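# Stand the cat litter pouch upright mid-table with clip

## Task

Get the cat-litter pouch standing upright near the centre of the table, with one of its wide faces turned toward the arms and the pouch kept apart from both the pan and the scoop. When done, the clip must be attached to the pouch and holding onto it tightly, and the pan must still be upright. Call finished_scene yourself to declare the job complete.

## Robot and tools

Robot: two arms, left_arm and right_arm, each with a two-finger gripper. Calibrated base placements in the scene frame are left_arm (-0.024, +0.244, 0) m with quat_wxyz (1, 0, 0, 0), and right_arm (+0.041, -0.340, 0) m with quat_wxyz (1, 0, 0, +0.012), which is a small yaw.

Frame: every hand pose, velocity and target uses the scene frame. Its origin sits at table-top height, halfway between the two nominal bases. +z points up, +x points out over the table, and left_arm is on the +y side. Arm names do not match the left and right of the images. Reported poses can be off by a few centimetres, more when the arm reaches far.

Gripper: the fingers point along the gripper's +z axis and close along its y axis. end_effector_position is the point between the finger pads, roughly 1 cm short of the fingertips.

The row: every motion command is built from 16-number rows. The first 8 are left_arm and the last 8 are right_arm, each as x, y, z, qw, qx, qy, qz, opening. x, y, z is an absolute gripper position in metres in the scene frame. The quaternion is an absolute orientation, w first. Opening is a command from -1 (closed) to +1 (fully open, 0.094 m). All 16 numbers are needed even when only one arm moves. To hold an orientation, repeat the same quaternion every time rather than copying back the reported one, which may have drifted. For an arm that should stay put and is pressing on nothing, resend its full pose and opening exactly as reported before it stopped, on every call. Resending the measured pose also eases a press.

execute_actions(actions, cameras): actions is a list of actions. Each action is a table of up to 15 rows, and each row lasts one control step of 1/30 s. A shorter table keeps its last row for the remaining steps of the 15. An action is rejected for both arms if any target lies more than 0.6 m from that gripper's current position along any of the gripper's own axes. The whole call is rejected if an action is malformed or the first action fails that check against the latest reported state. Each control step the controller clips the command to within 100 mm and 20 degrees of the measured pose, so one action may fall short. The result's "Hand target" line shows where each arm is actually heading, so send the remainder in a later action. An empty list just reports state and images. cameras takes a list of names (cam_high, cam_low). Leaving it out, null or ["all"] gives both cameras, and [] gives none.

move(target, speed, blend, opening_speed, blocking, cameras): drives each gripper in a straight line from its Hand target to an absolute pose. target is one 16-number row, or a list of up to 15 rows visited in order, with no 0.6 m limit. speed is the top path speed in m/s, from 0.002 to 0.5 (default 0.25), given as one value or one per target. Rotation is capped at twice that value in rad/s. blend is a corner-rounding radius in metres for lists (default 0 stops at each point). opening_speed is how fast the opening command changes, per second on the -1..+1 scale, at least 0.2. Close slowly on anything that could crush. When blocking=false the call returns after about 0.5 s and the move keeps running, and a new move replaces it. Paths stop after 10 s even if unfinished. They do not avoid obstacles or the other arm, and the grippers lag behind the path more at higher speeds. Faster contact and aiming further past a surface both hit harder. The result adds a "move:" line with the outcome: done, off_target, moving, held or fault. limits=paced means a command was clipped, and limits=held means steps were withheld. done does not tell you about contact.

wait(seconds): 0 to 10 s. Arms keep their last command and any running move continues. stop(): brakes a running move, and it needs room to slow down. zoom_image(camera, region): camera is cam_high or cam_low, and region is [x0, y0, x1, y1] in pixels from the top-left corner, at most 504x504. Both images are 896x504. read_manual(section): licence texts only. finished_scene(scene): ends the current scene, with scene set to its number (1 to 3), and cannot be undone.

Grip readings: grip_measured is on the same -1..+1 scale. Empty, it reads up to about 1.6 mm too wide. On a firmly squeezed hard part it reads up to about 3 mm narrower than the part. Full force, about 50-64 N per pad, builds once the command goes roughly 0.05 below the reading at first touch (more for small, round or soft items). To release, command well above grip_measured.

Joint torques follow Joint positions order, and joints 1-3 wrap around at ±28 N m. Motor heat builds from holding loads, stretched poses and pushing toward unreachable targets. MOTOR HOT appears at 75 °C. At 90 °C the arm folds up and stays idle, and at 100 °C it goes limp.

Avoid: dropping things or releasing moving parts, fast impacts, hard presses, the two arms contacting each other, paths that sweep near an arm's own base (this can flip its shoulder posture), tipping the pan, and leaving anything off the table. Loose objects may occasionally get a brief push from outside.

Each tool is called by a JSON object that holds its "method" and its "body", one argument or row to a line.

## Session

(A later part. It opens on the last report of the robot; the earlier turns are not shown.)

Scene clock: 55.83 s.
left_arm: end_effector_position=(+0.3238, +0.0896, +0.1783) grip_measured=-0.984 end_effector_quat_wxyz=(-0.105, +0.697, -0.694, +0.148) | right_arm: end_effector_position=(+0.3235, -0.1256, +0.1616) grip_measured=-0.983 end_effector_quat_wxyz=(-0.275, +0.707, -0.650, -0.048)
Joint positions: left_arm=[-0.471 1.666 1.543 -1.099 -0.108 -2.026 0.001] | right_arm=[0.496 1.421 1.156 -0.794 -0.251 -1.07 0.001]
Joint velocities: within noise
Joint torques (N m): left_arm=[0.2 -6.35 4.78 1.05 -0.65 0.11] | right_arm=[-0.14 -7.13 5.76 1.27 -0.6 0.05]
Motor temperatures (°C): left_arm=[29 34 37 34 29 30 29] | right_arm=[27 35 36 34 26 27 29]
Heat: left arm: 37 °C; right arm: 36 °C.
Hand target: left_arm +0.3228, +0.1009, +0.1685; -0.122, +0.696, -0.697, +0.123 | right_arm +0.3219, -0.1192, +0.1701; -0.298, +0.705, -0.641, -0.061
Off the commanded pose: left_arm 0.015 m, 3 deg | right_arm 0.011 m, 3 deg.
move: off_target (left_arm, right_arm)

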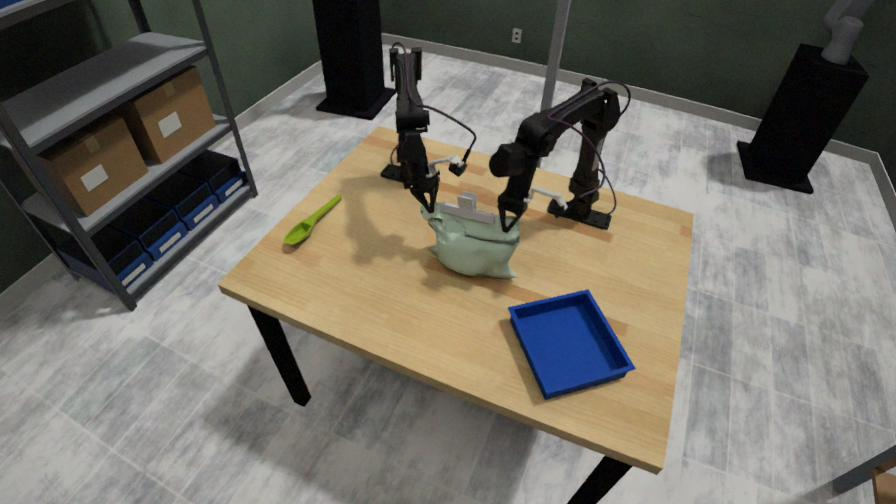

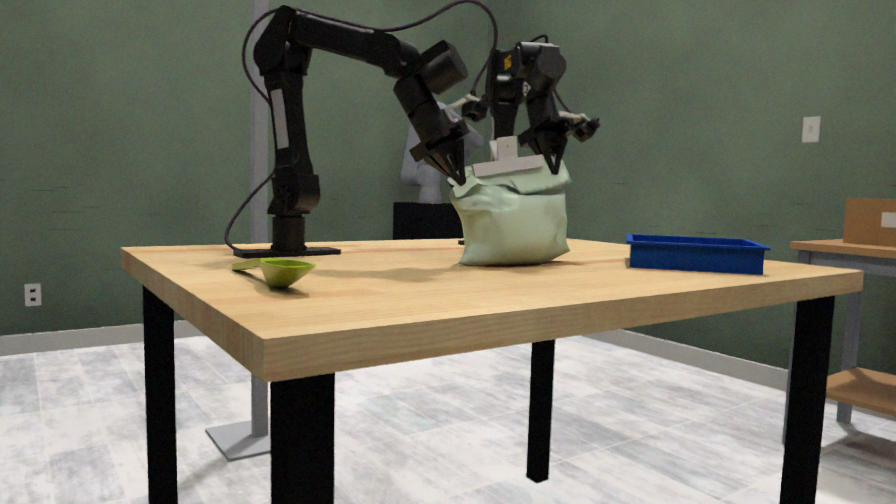

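{"method": "move", "body": {
  "target": [
    [0.323,0.101,0.158,0.1228,-0.6964,0.6964,-0.1228,-1,0.322,-0.119,0.172,0.2988,-0.7045,0.6409,0.0616,-1],
    [0.323,0.101,0.158,0.1228,-0.6964,0.6964,-0.1228,-0.5,0.322,-0.119,0.172,0.2988,-0.7045,0.6409,0.0616,-0.5],
    [0.297,0.101,0.25,0.1228,-0.6964,0.6964,-0.1228,-0.5,0.295,-0.165,0.245,0.2988,-0.7045,0.6409,0.0616,-0.5]
  ],
  "speed": [0.05,0.05,0.09],
  "opening_speed": 0.9,
  "cameras": ["cam_high","cam_low"]
}}

Scene clock: 60.00 s.
left_arm: end_effector_position=(+0.2989, +0.0991, +0.2462) grip_measured=-0.501 end_effector_quat_wxyz=(-0.117, +0.697, -0.696, +0.128) | right_arm: end_effector_position=(+0.2969, -0.1652, +0.2323) grip_measured=-0.502 end_effector_quat_wxyz=(-0.285, +0.706, -0.645, -0.058)
Joint positions: left_arm=[-0.501 1.664 1.827 -1.418 -0.15 -2.049 0.023] | right_arm=[0.383 1.293 1.332 -1.111 -0.332 -1.169 0.023]
Joint velocities: within noise
Joint torques (N m): left_arm=[-0.46 -6.16 7.86 0.77 -0.29 0] | right_arm=[-0.85 -4.85 8.72 0.84 -0.42 -0.07]
Motor temperatures (°C): left_arm=[29 34 37 33 29 30 29] | right_arm=[27 35 36 34 26 27 28]
Heat: left arm: 37 °C; right arm: 36 °C.
Hand target: left_arm +0.2970, +0.1010, +0.2500; -0.123, +0.696, -0.696, +0.123 | right_arm +0.2949, -0.1650, +0.2447; -0.299, +0.704, -0.641, -0.061
Off the commanded pose: left_arm 0.005 m, 1 deg | right_arm 0.013 m, 2 deg.
move: off_target (right_arm); target 2's new opening was sent with left_arm's hand 0.019 m and 4 deg from that target

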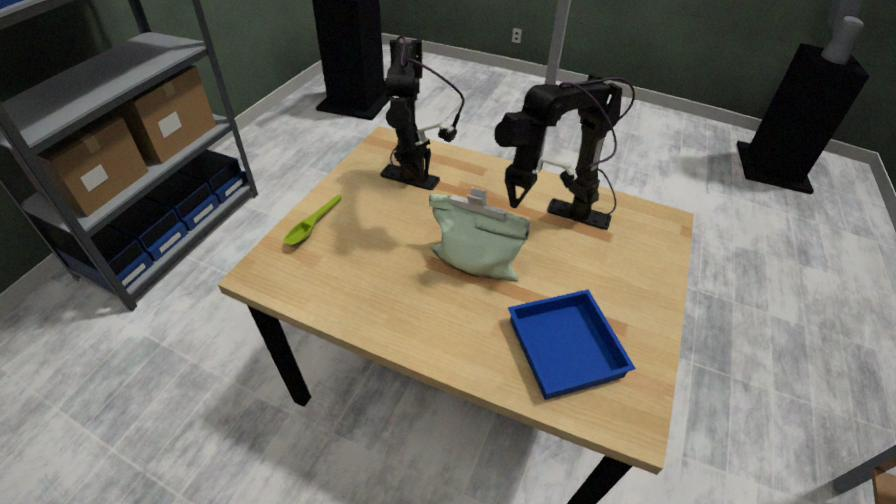

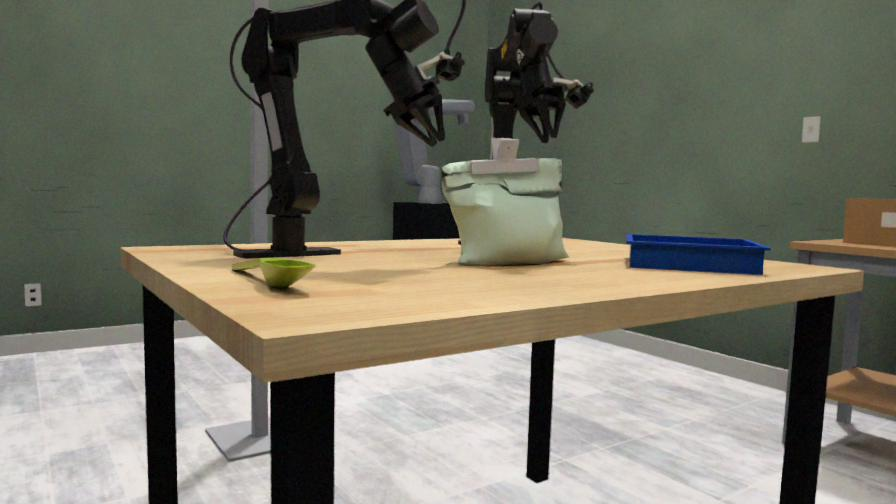

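{"method": "finished_scene", "body": {
  "scene": 2
}}

The scene is finished: the task was done.


## Next scene

The same job, from a new start.

{"method": "execute_actions", "body": {
  "actions": []
}}

{"method": "zoom_image", "body": {
  "camera": "cam_high",
  "region": [300, 150, 650, 400]
}}

Scene clock: 0.00 s.
left_arm: end_effector_position=(+0.3753, +0.2803, +0.1187) grip_measured=+1.000 end_effector_quat_wxyz=(+0.608, -0.085, +0.784, +0.097) | right_arm: end_effector_position=(+0.4303, -0.3612, +0.1128) grip_measured=+1.000 end_effector_quat_wxyz=(+0.600, +0.083, +0.792, -0.075)
Joint positions: left_arm=[-0.044 1.55 0.377 0.916 -0.3 -0.028 0.094] | right_arm=[0.05 1.509 0.343 0.881 0.291 0.063 0.094]
Joint velocities: within noise
Joint torques (N m): no reading
Motor temperatures (°C): left_arm=[28 29 32 29 28 30 28] | right_arm=[27 31 31 27 26 27 28]
Heat: left arm: 32 °C; right arm: 31 °C.
Hand target: left_arm +0.3767, +0.2804, +0.1227; +0.611, -0.086, +0.781, +0.096 | right_arm +0.4308, -0.3615, +0.1141; +0.600, +0.083, +0.792, -0.076
Tool commands: left_gripper/opening=+1.0 right_gripper/opening=+1.0

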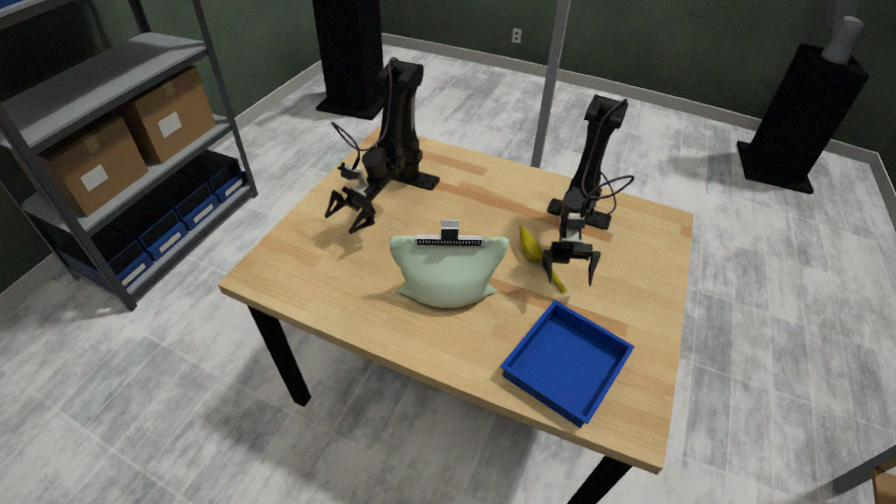

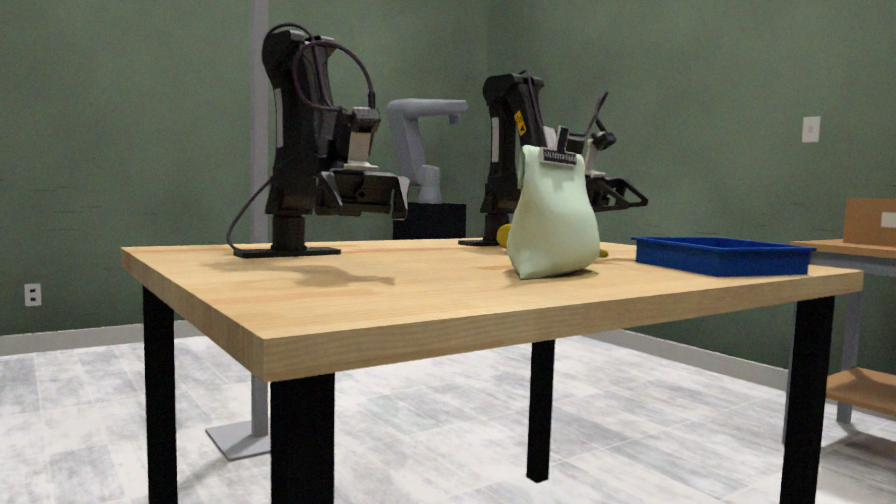

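Scaled by 1.440.

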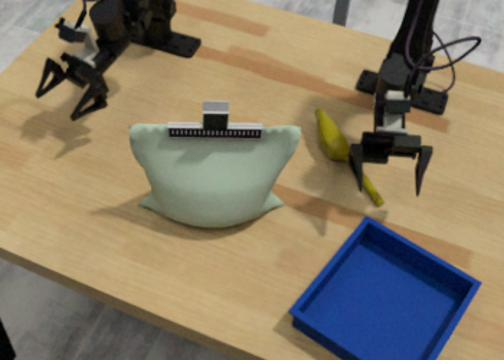

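{"method": "move", "body": {
  "target": [
    [0.336,0.073,0.300,0.1311,-0.7433,0.6461,-0.1139,1,0.460,-0.203,0.285,0.2805,-0.8181,0.4875,0.1200,1],
    [0.383,0.080,0.170,0.1311,-0.7433,0.6461,-0.1139,1,0.471,-0.122,0.170,0.2805,-0.8181,0.4875,0.1200,1]
  ],
  "speed": [0.5,0.15],
  "blend": [0.01,0],
  "cameras": ["cam_high","cam_low"]
}}

{"method": "zoom_image", "body": {
  "camera": "cam_high",
  "region": [350, 170, 570, 320]
}}

{"method": "zoom_image", "body": {
  "camera": "cam_low",
  "region": [440, 80, 680, 290]
}}

Scene clock: 7.53 s.
left_arm: end_effector_position=(+0.3836, +0.0766, +0.1741) grip_measured=+1.000 end_effector_quat_wxyz=(-0.126, +0.731, -0.659, +0.123) | right_arm: end_effector_position=(+0.4760, -0.1225, +0.1671) grip_measured=+1.000 end_effector_quat_wxyz=(-0.279, +0.821, -0.485, -0.115)
Joint positions: left_arm=[-0.463 1.945 1.88 -1.197 -0.175 -2.109 0.094] | right_arm=[0.242 2.171 2.107 -1.234 -0.556 -1.73 0.094]
Joint velocities: within noise
Joint torques (N m): left_arm=[0.43 -9.16 5.79 1.03 -0.23 -0.01] | right_arm=[0.06 -12.74 4.55 0.62 -0.52 0.1]
Motor temperatures (°C): left_arm=[28 31 34 31 28 30 28] | right_arm=[27 32 32 29 26 27 28]
Heat: left arm: 34 °C; right arm: 32 °C.
Hand target: left_arm +0.3831, +0.0803, +0.1699; -0.128, +0.734, -0.657, +0.116 | right_arm +0.4711, -0.1219, +0.1700; -0.280, +0.818, -0.487, -0.120
Off the commanded pose: left_arm 0.005 m, 2 deg | right_arm 0.006 m, 1 deg.
joint sent to its limit (left arm) — joint 6 (wrist roll), lower limit. The joint targets still meet the commanded pose.
move: done

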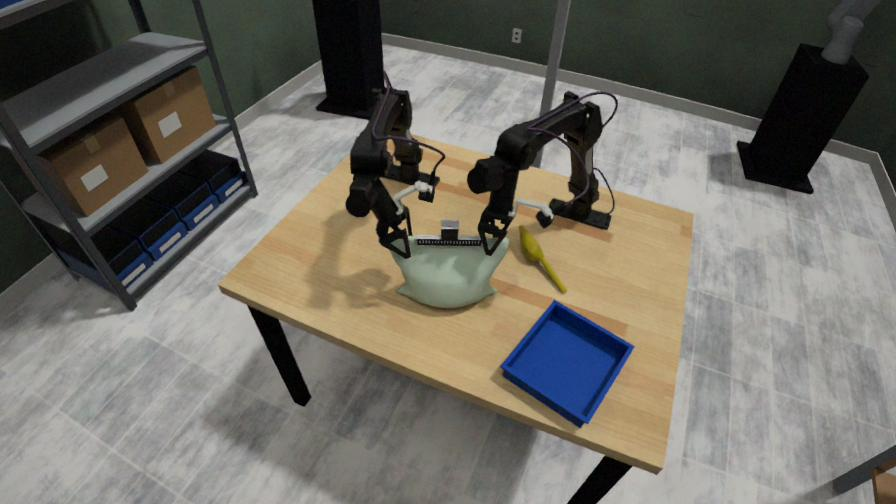

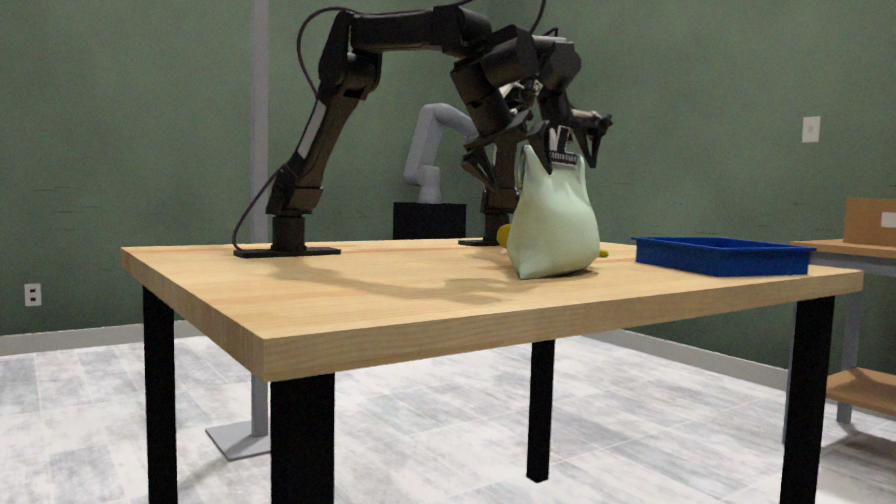

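Scaled by 2.291.

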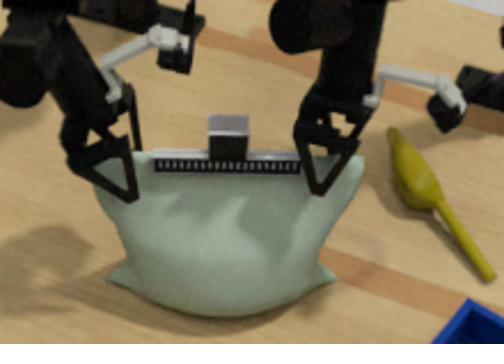

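Scaled by 2.100.

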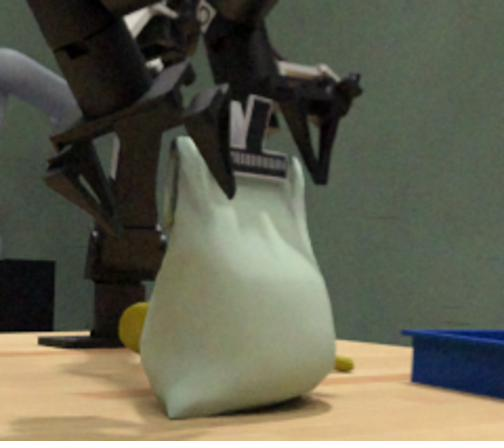

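{"method": "move", "body": {
  "target": [
    [0.383,0.080,0.170,0.1311,-0.7433,0.6461,-0.1139,-1,0.471,-0.122,0.170,0.2805,-0.8181,0.4875,0.1200,-1],
    [0.383,0.080,0.205,0.1311,-0.7433,0.6461,-0.1139,-1,0.471,-0.122,0.205,0.2805,-0.8181,0.4875,0.1200,-1]
  ],
  "speed": [0.1,0.08],
  "opening_speed": 1.6,
  "cameras": ["cam_high","cam_low"]
}}

{"method": "zoom_image", "body": {
  "camera": "cam_high",
  "region": [350, 170, 570, 320]
}}

{"method": "zoom_image", "body": {
  "camera": "cam_low",
  "region": [440, 80, 680, 290]
}}

Scene clock: 10.37 s.
left_arm: end_effector_position=(+0.3756, +0.0735, +0.1890) grip_measured=-0.986 end_effector_quat_wxyz=(-0.103, +0.732, -0.665, +0.108) | right_arm: end_effector_position=(+0.4629, -0.1304, +0.1830) grip_measured=-0.980 end_effector_quat_wxyz=(-0.246, +0.820, -0.501, -0.129)
Joint positions: left_arm=[-0.463 1.983 2.011 -1.332 -0.139 -2.11 0.001] | right_arm=[0.242 2.199 2.241 -1.411 -0.529 -1.723 0.001]
Joint velocities: within noise
Joint torques (N m): left_arm=[0.51 -9.26 10.66 0.7 -0.61 0.01] | right_arm=[0.02 -11.66 10.82 0.66 -0.77 0.01]
Motor temperatures (°C): left_arm=[28 32 34 31 28 30 28] | right_arm=[27 34 33 29 26 27 28]
Heat: left arm: 34 °C; right arm: 34 °C.
Hand target: left_arm +0.3825, +0.0804, +0.2049; -0.127, +0.734, -0.657, +0.117 | right_arm +0.4696, -0.1226, +0.2051; -0.281, +0.818, -0.487, -0.119
Off the commanded pose: left_arm 0.019 m, 4 deg | right_arm 0.025 m, 4 deg.
joint sent to its limit (left arm) — joint 6 (wrist roll), lower limit. The joint targets still meet the commanded pose.
move: off_target (left_arm, right_arm)

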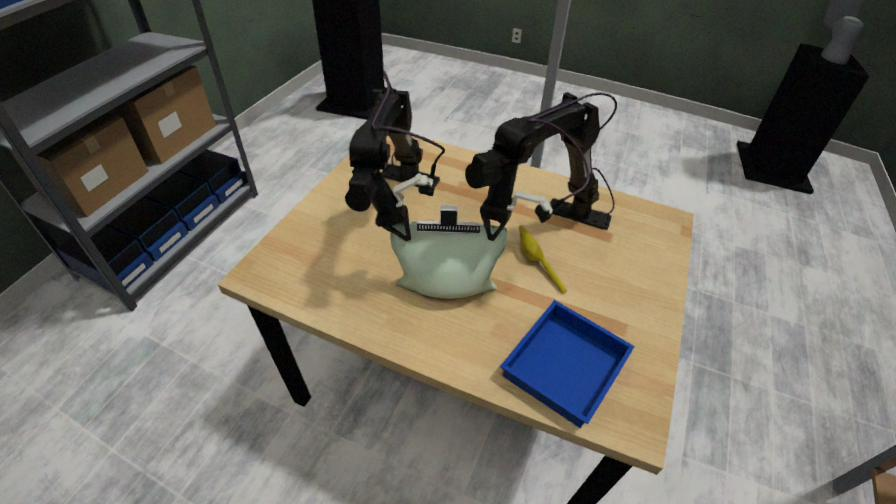

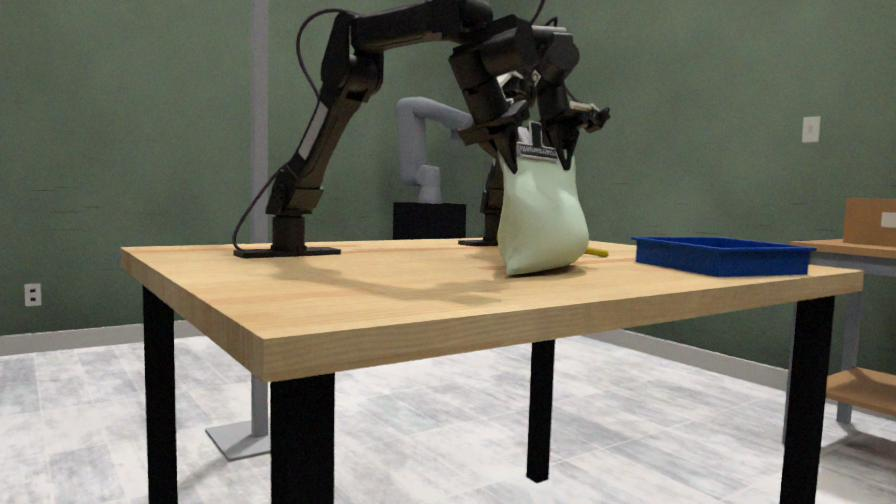

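Scaled by 2.291.

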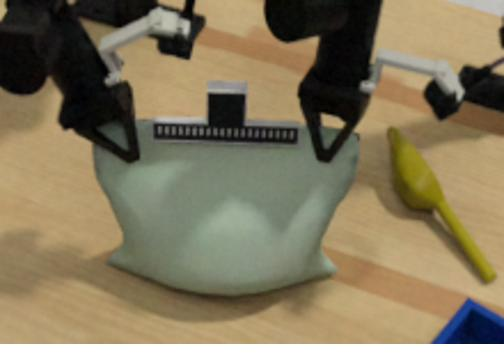

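Scaled by 2.100.

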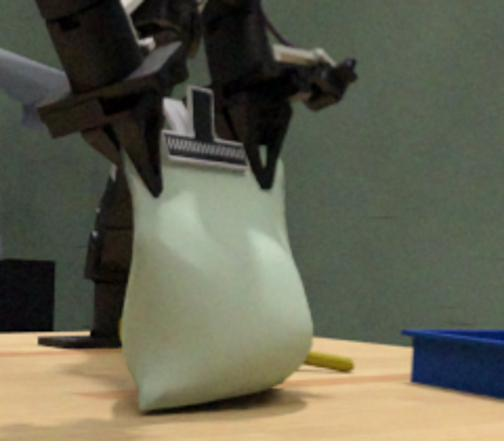

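{"method": "move", "body": {
  "target": [
    [0.378,0.080,0.250,0.1311,-0.7433,0.6461,-0.1139,-1,0.463,-0.124,0.255,0.2805,-0.8181,0.4875,0.1200,-1],
    [0.318,0.072,0.252,0.1057,-0.5995,0.7813,-0.1377,-1,0.318,-0.1485,0.252,0.2988,-0.7045,0.6409,0.0616,-1],
    [0.318,0.072,0.172,0.1057,-0.5995,0.7813,-0.1377,-1,0.318,-0.1485,0.170,0.2988,-0.7045,0.6409,0.0616,-1]
  ],
  "speed": [0.15,0.18,0.08],
  "blend": [0.025,0.02,0],
  "cameras": ["cam_high","cam_low"]
}}

{"method": "zoom_image", "body": {
  "camera": "cam_high",
  "region": [370, 150, 590, 310]
}}

{"method": "zoom_image", "body": {
  "camera": "cam_low",
  "region": [400, 80, 640, 290]
}}

Scene clock: 13.77 s.
left_arm: end_effector_position=(+0.3198, +0.0608, +0.1682) grip_measured=-0.986 end_effector_quat_wxyz=(+0.088, -0.598, +0.783, -0.144) | right_arm: end_effector_position=(+0.3198, -0.1522, +0.1669) grip_measured=-0.980 end_effector_quat_wxyz=(-0.284, +0.706, -0.646, -0.056)
Joint positions: left_arm=[-0.514 1.709 1.558 -1.083 -0.048 -1.81 0.001] | right_arm=[0.397 1.357 1.118 -0.83 -0.32 -1.156 0.001]
Joint velocities: within noise
Joint torques (N m): left_arm=[0.43 -9.2 5.48 0.98 -0.47 0.09] | right_arm=[0.13 -6.13 5.44 1.29 -0.48 0.06]
Motor temperatures (°C): left_arm=[28 34 35 31 28 30 28] | right_arm=[27 35 33 29 26 27 28]
Heat: left arm: 35 °C; right arm: 35 °C.
Hand target: left_arm +0.3180, +0.0718, +0.1720; +0.105, -0.600, +0.781, -0.137 | right_arm +0.3180, -0.1486, +0.1700; -0.298, +0.705, -0.641, -0.062
Off the commanded pose: left_arm 0.012 m, 2 deg | right_arm 0.005 m, 2 deg.
move: off_target (left_arm)

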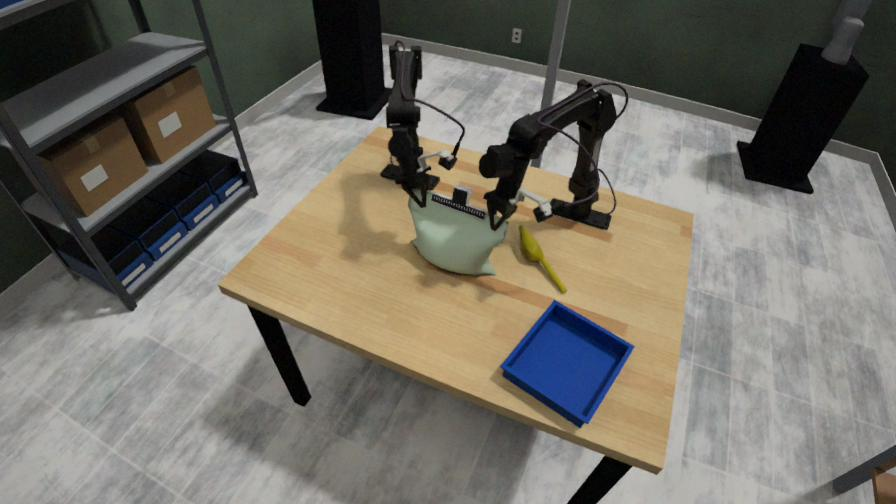

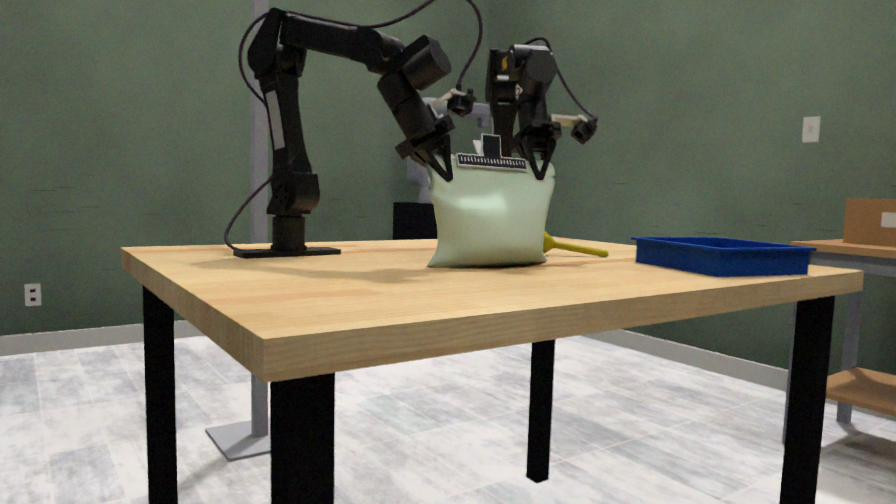

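Scaled by 2.291.

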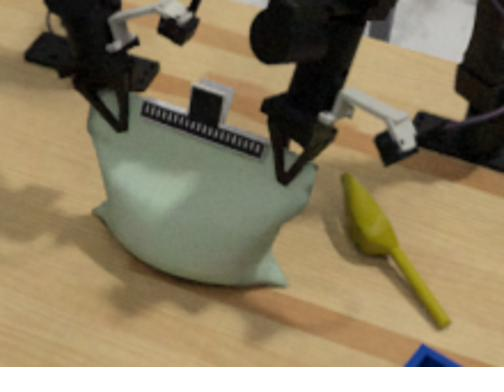

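Scaled by 2.100.

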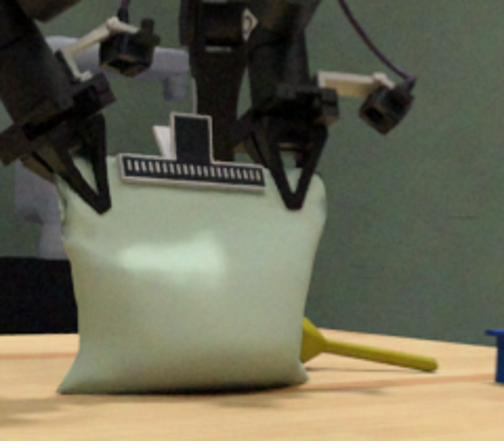

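{"method": "move", "body": {
  "target": [
    [0.328,0.068,0.168,0.1057,-0.5995,0.7813,-0.1377,-1,0.328,-0.1485,0.165,0.2988,-0.7045,0.6409,0.0616,-1],
    [0.328,0.068,0.168,0.1057,-0.5995,0.7813,-0.1377,-0.5,0.328,-0.1485,0.165,0.2988,-0.7045,0.6409,0.0616,-0.5],
    [0.298,0.076,0.255,0.1057,-0.5995,0.7813,-0.1377,-0.5,0.298,-0.1935,0.240,0.2988,-0.7045,0.6409,0.0616,-0.5]
  ],
  "speed": [0.05,0.05,0.09],
  "opening_speed": 0.9,
  "cameras": ["cam_high","cam_low"]
}}

{"method": "zoom_image", "body": {
  "camera": "cam_high",
  "region": [370, 150, 590, 310]
}}

Scene clock: 17.83 s.
left_arm: end_effector_position=(+0.3007, +0.0743, +0.2441) grip_measured=-0.501 end_effector_quat_wxyz=(+0.096, -0.601, +0.782, -0.132) | right_arm: end_effector_position=(+0.3006, -0.1942, +0.2286) grip_measured=-0.502 end_effector_quat_wxyz=(-0.287, +0.706, -0.645, -0.058)
Joint positions: left_arm=[-0.52 1.709 1.874 -1.416 -0.074 -1.819 0.023] | right_arm=[0.251 1.274 1.307 -1.146 -0.394 -1.293 0.023]
Joint velocities: within noise
Joint torques (N m): left_arm=[-0.43 -7.75 8.39 0.78 -0.25 -0.02] | right_arm=[-0.79 -4.55 8.44 0.79 -0.5 -0.13]
Motor temperatures (°C): left_arm=[28 34 35 31 28 30 28] | right_arm=[27 34 34 30 26 27 28]
Heat: left arm: 35 °C; right arm: 34 °C.
Hand target: left_arm +0.2979, +0.0760, +0.2548; +0.106, -0.600, +0.781, -0.138 | right_arm +0.2980, -0.1935, +0.2398; -0.299, +0.704, -0.641, -0.061
Off the commanded pose: left_arm 0.011 m, 1 deg | right_arm 0.012 m, 1 deg.
move: off_target (left_arm, right_arm)

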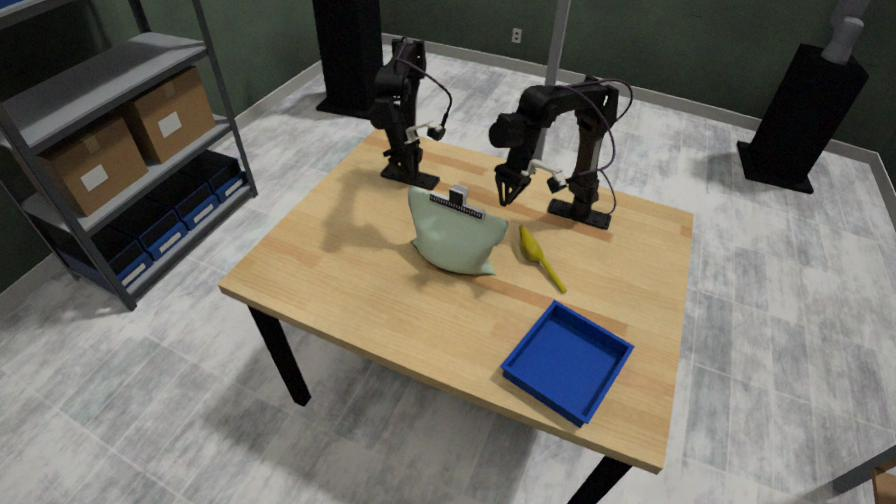

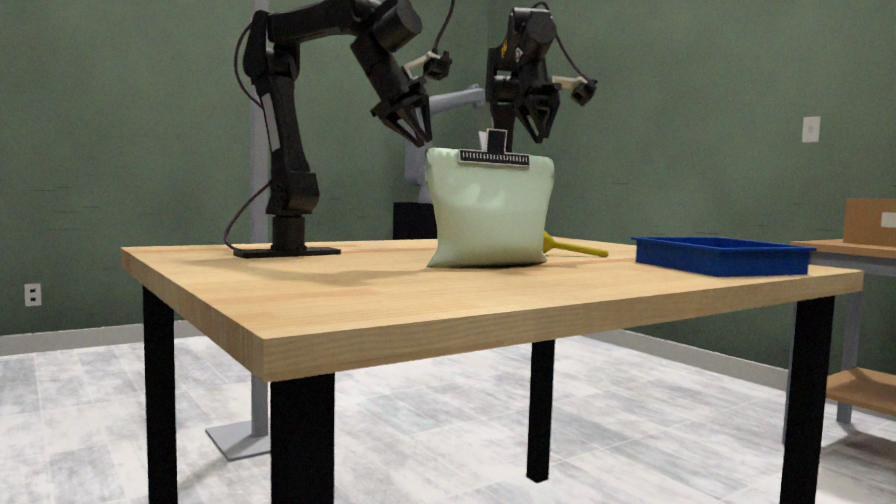

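Scaled by 2.291.

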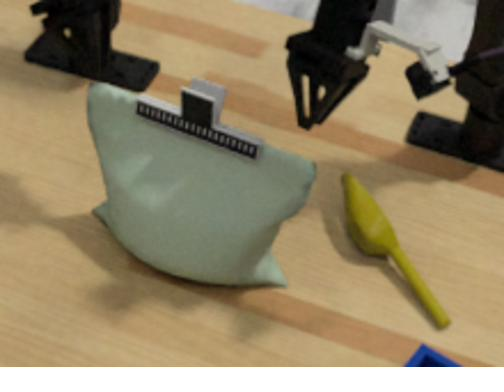

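{"method": "zoom_image", "body": {
  "camera": "cam_low",
  "region": [420, 110, 570, 280]
}}

Scaled by 2.965.

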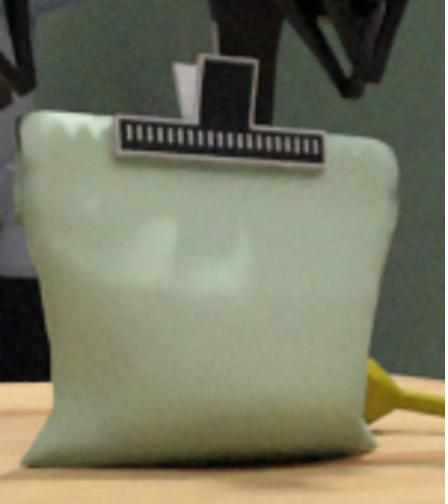

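{"method": "finished_scene", "body": {
  "scene": 3
}}

The scene is finished: the task was done.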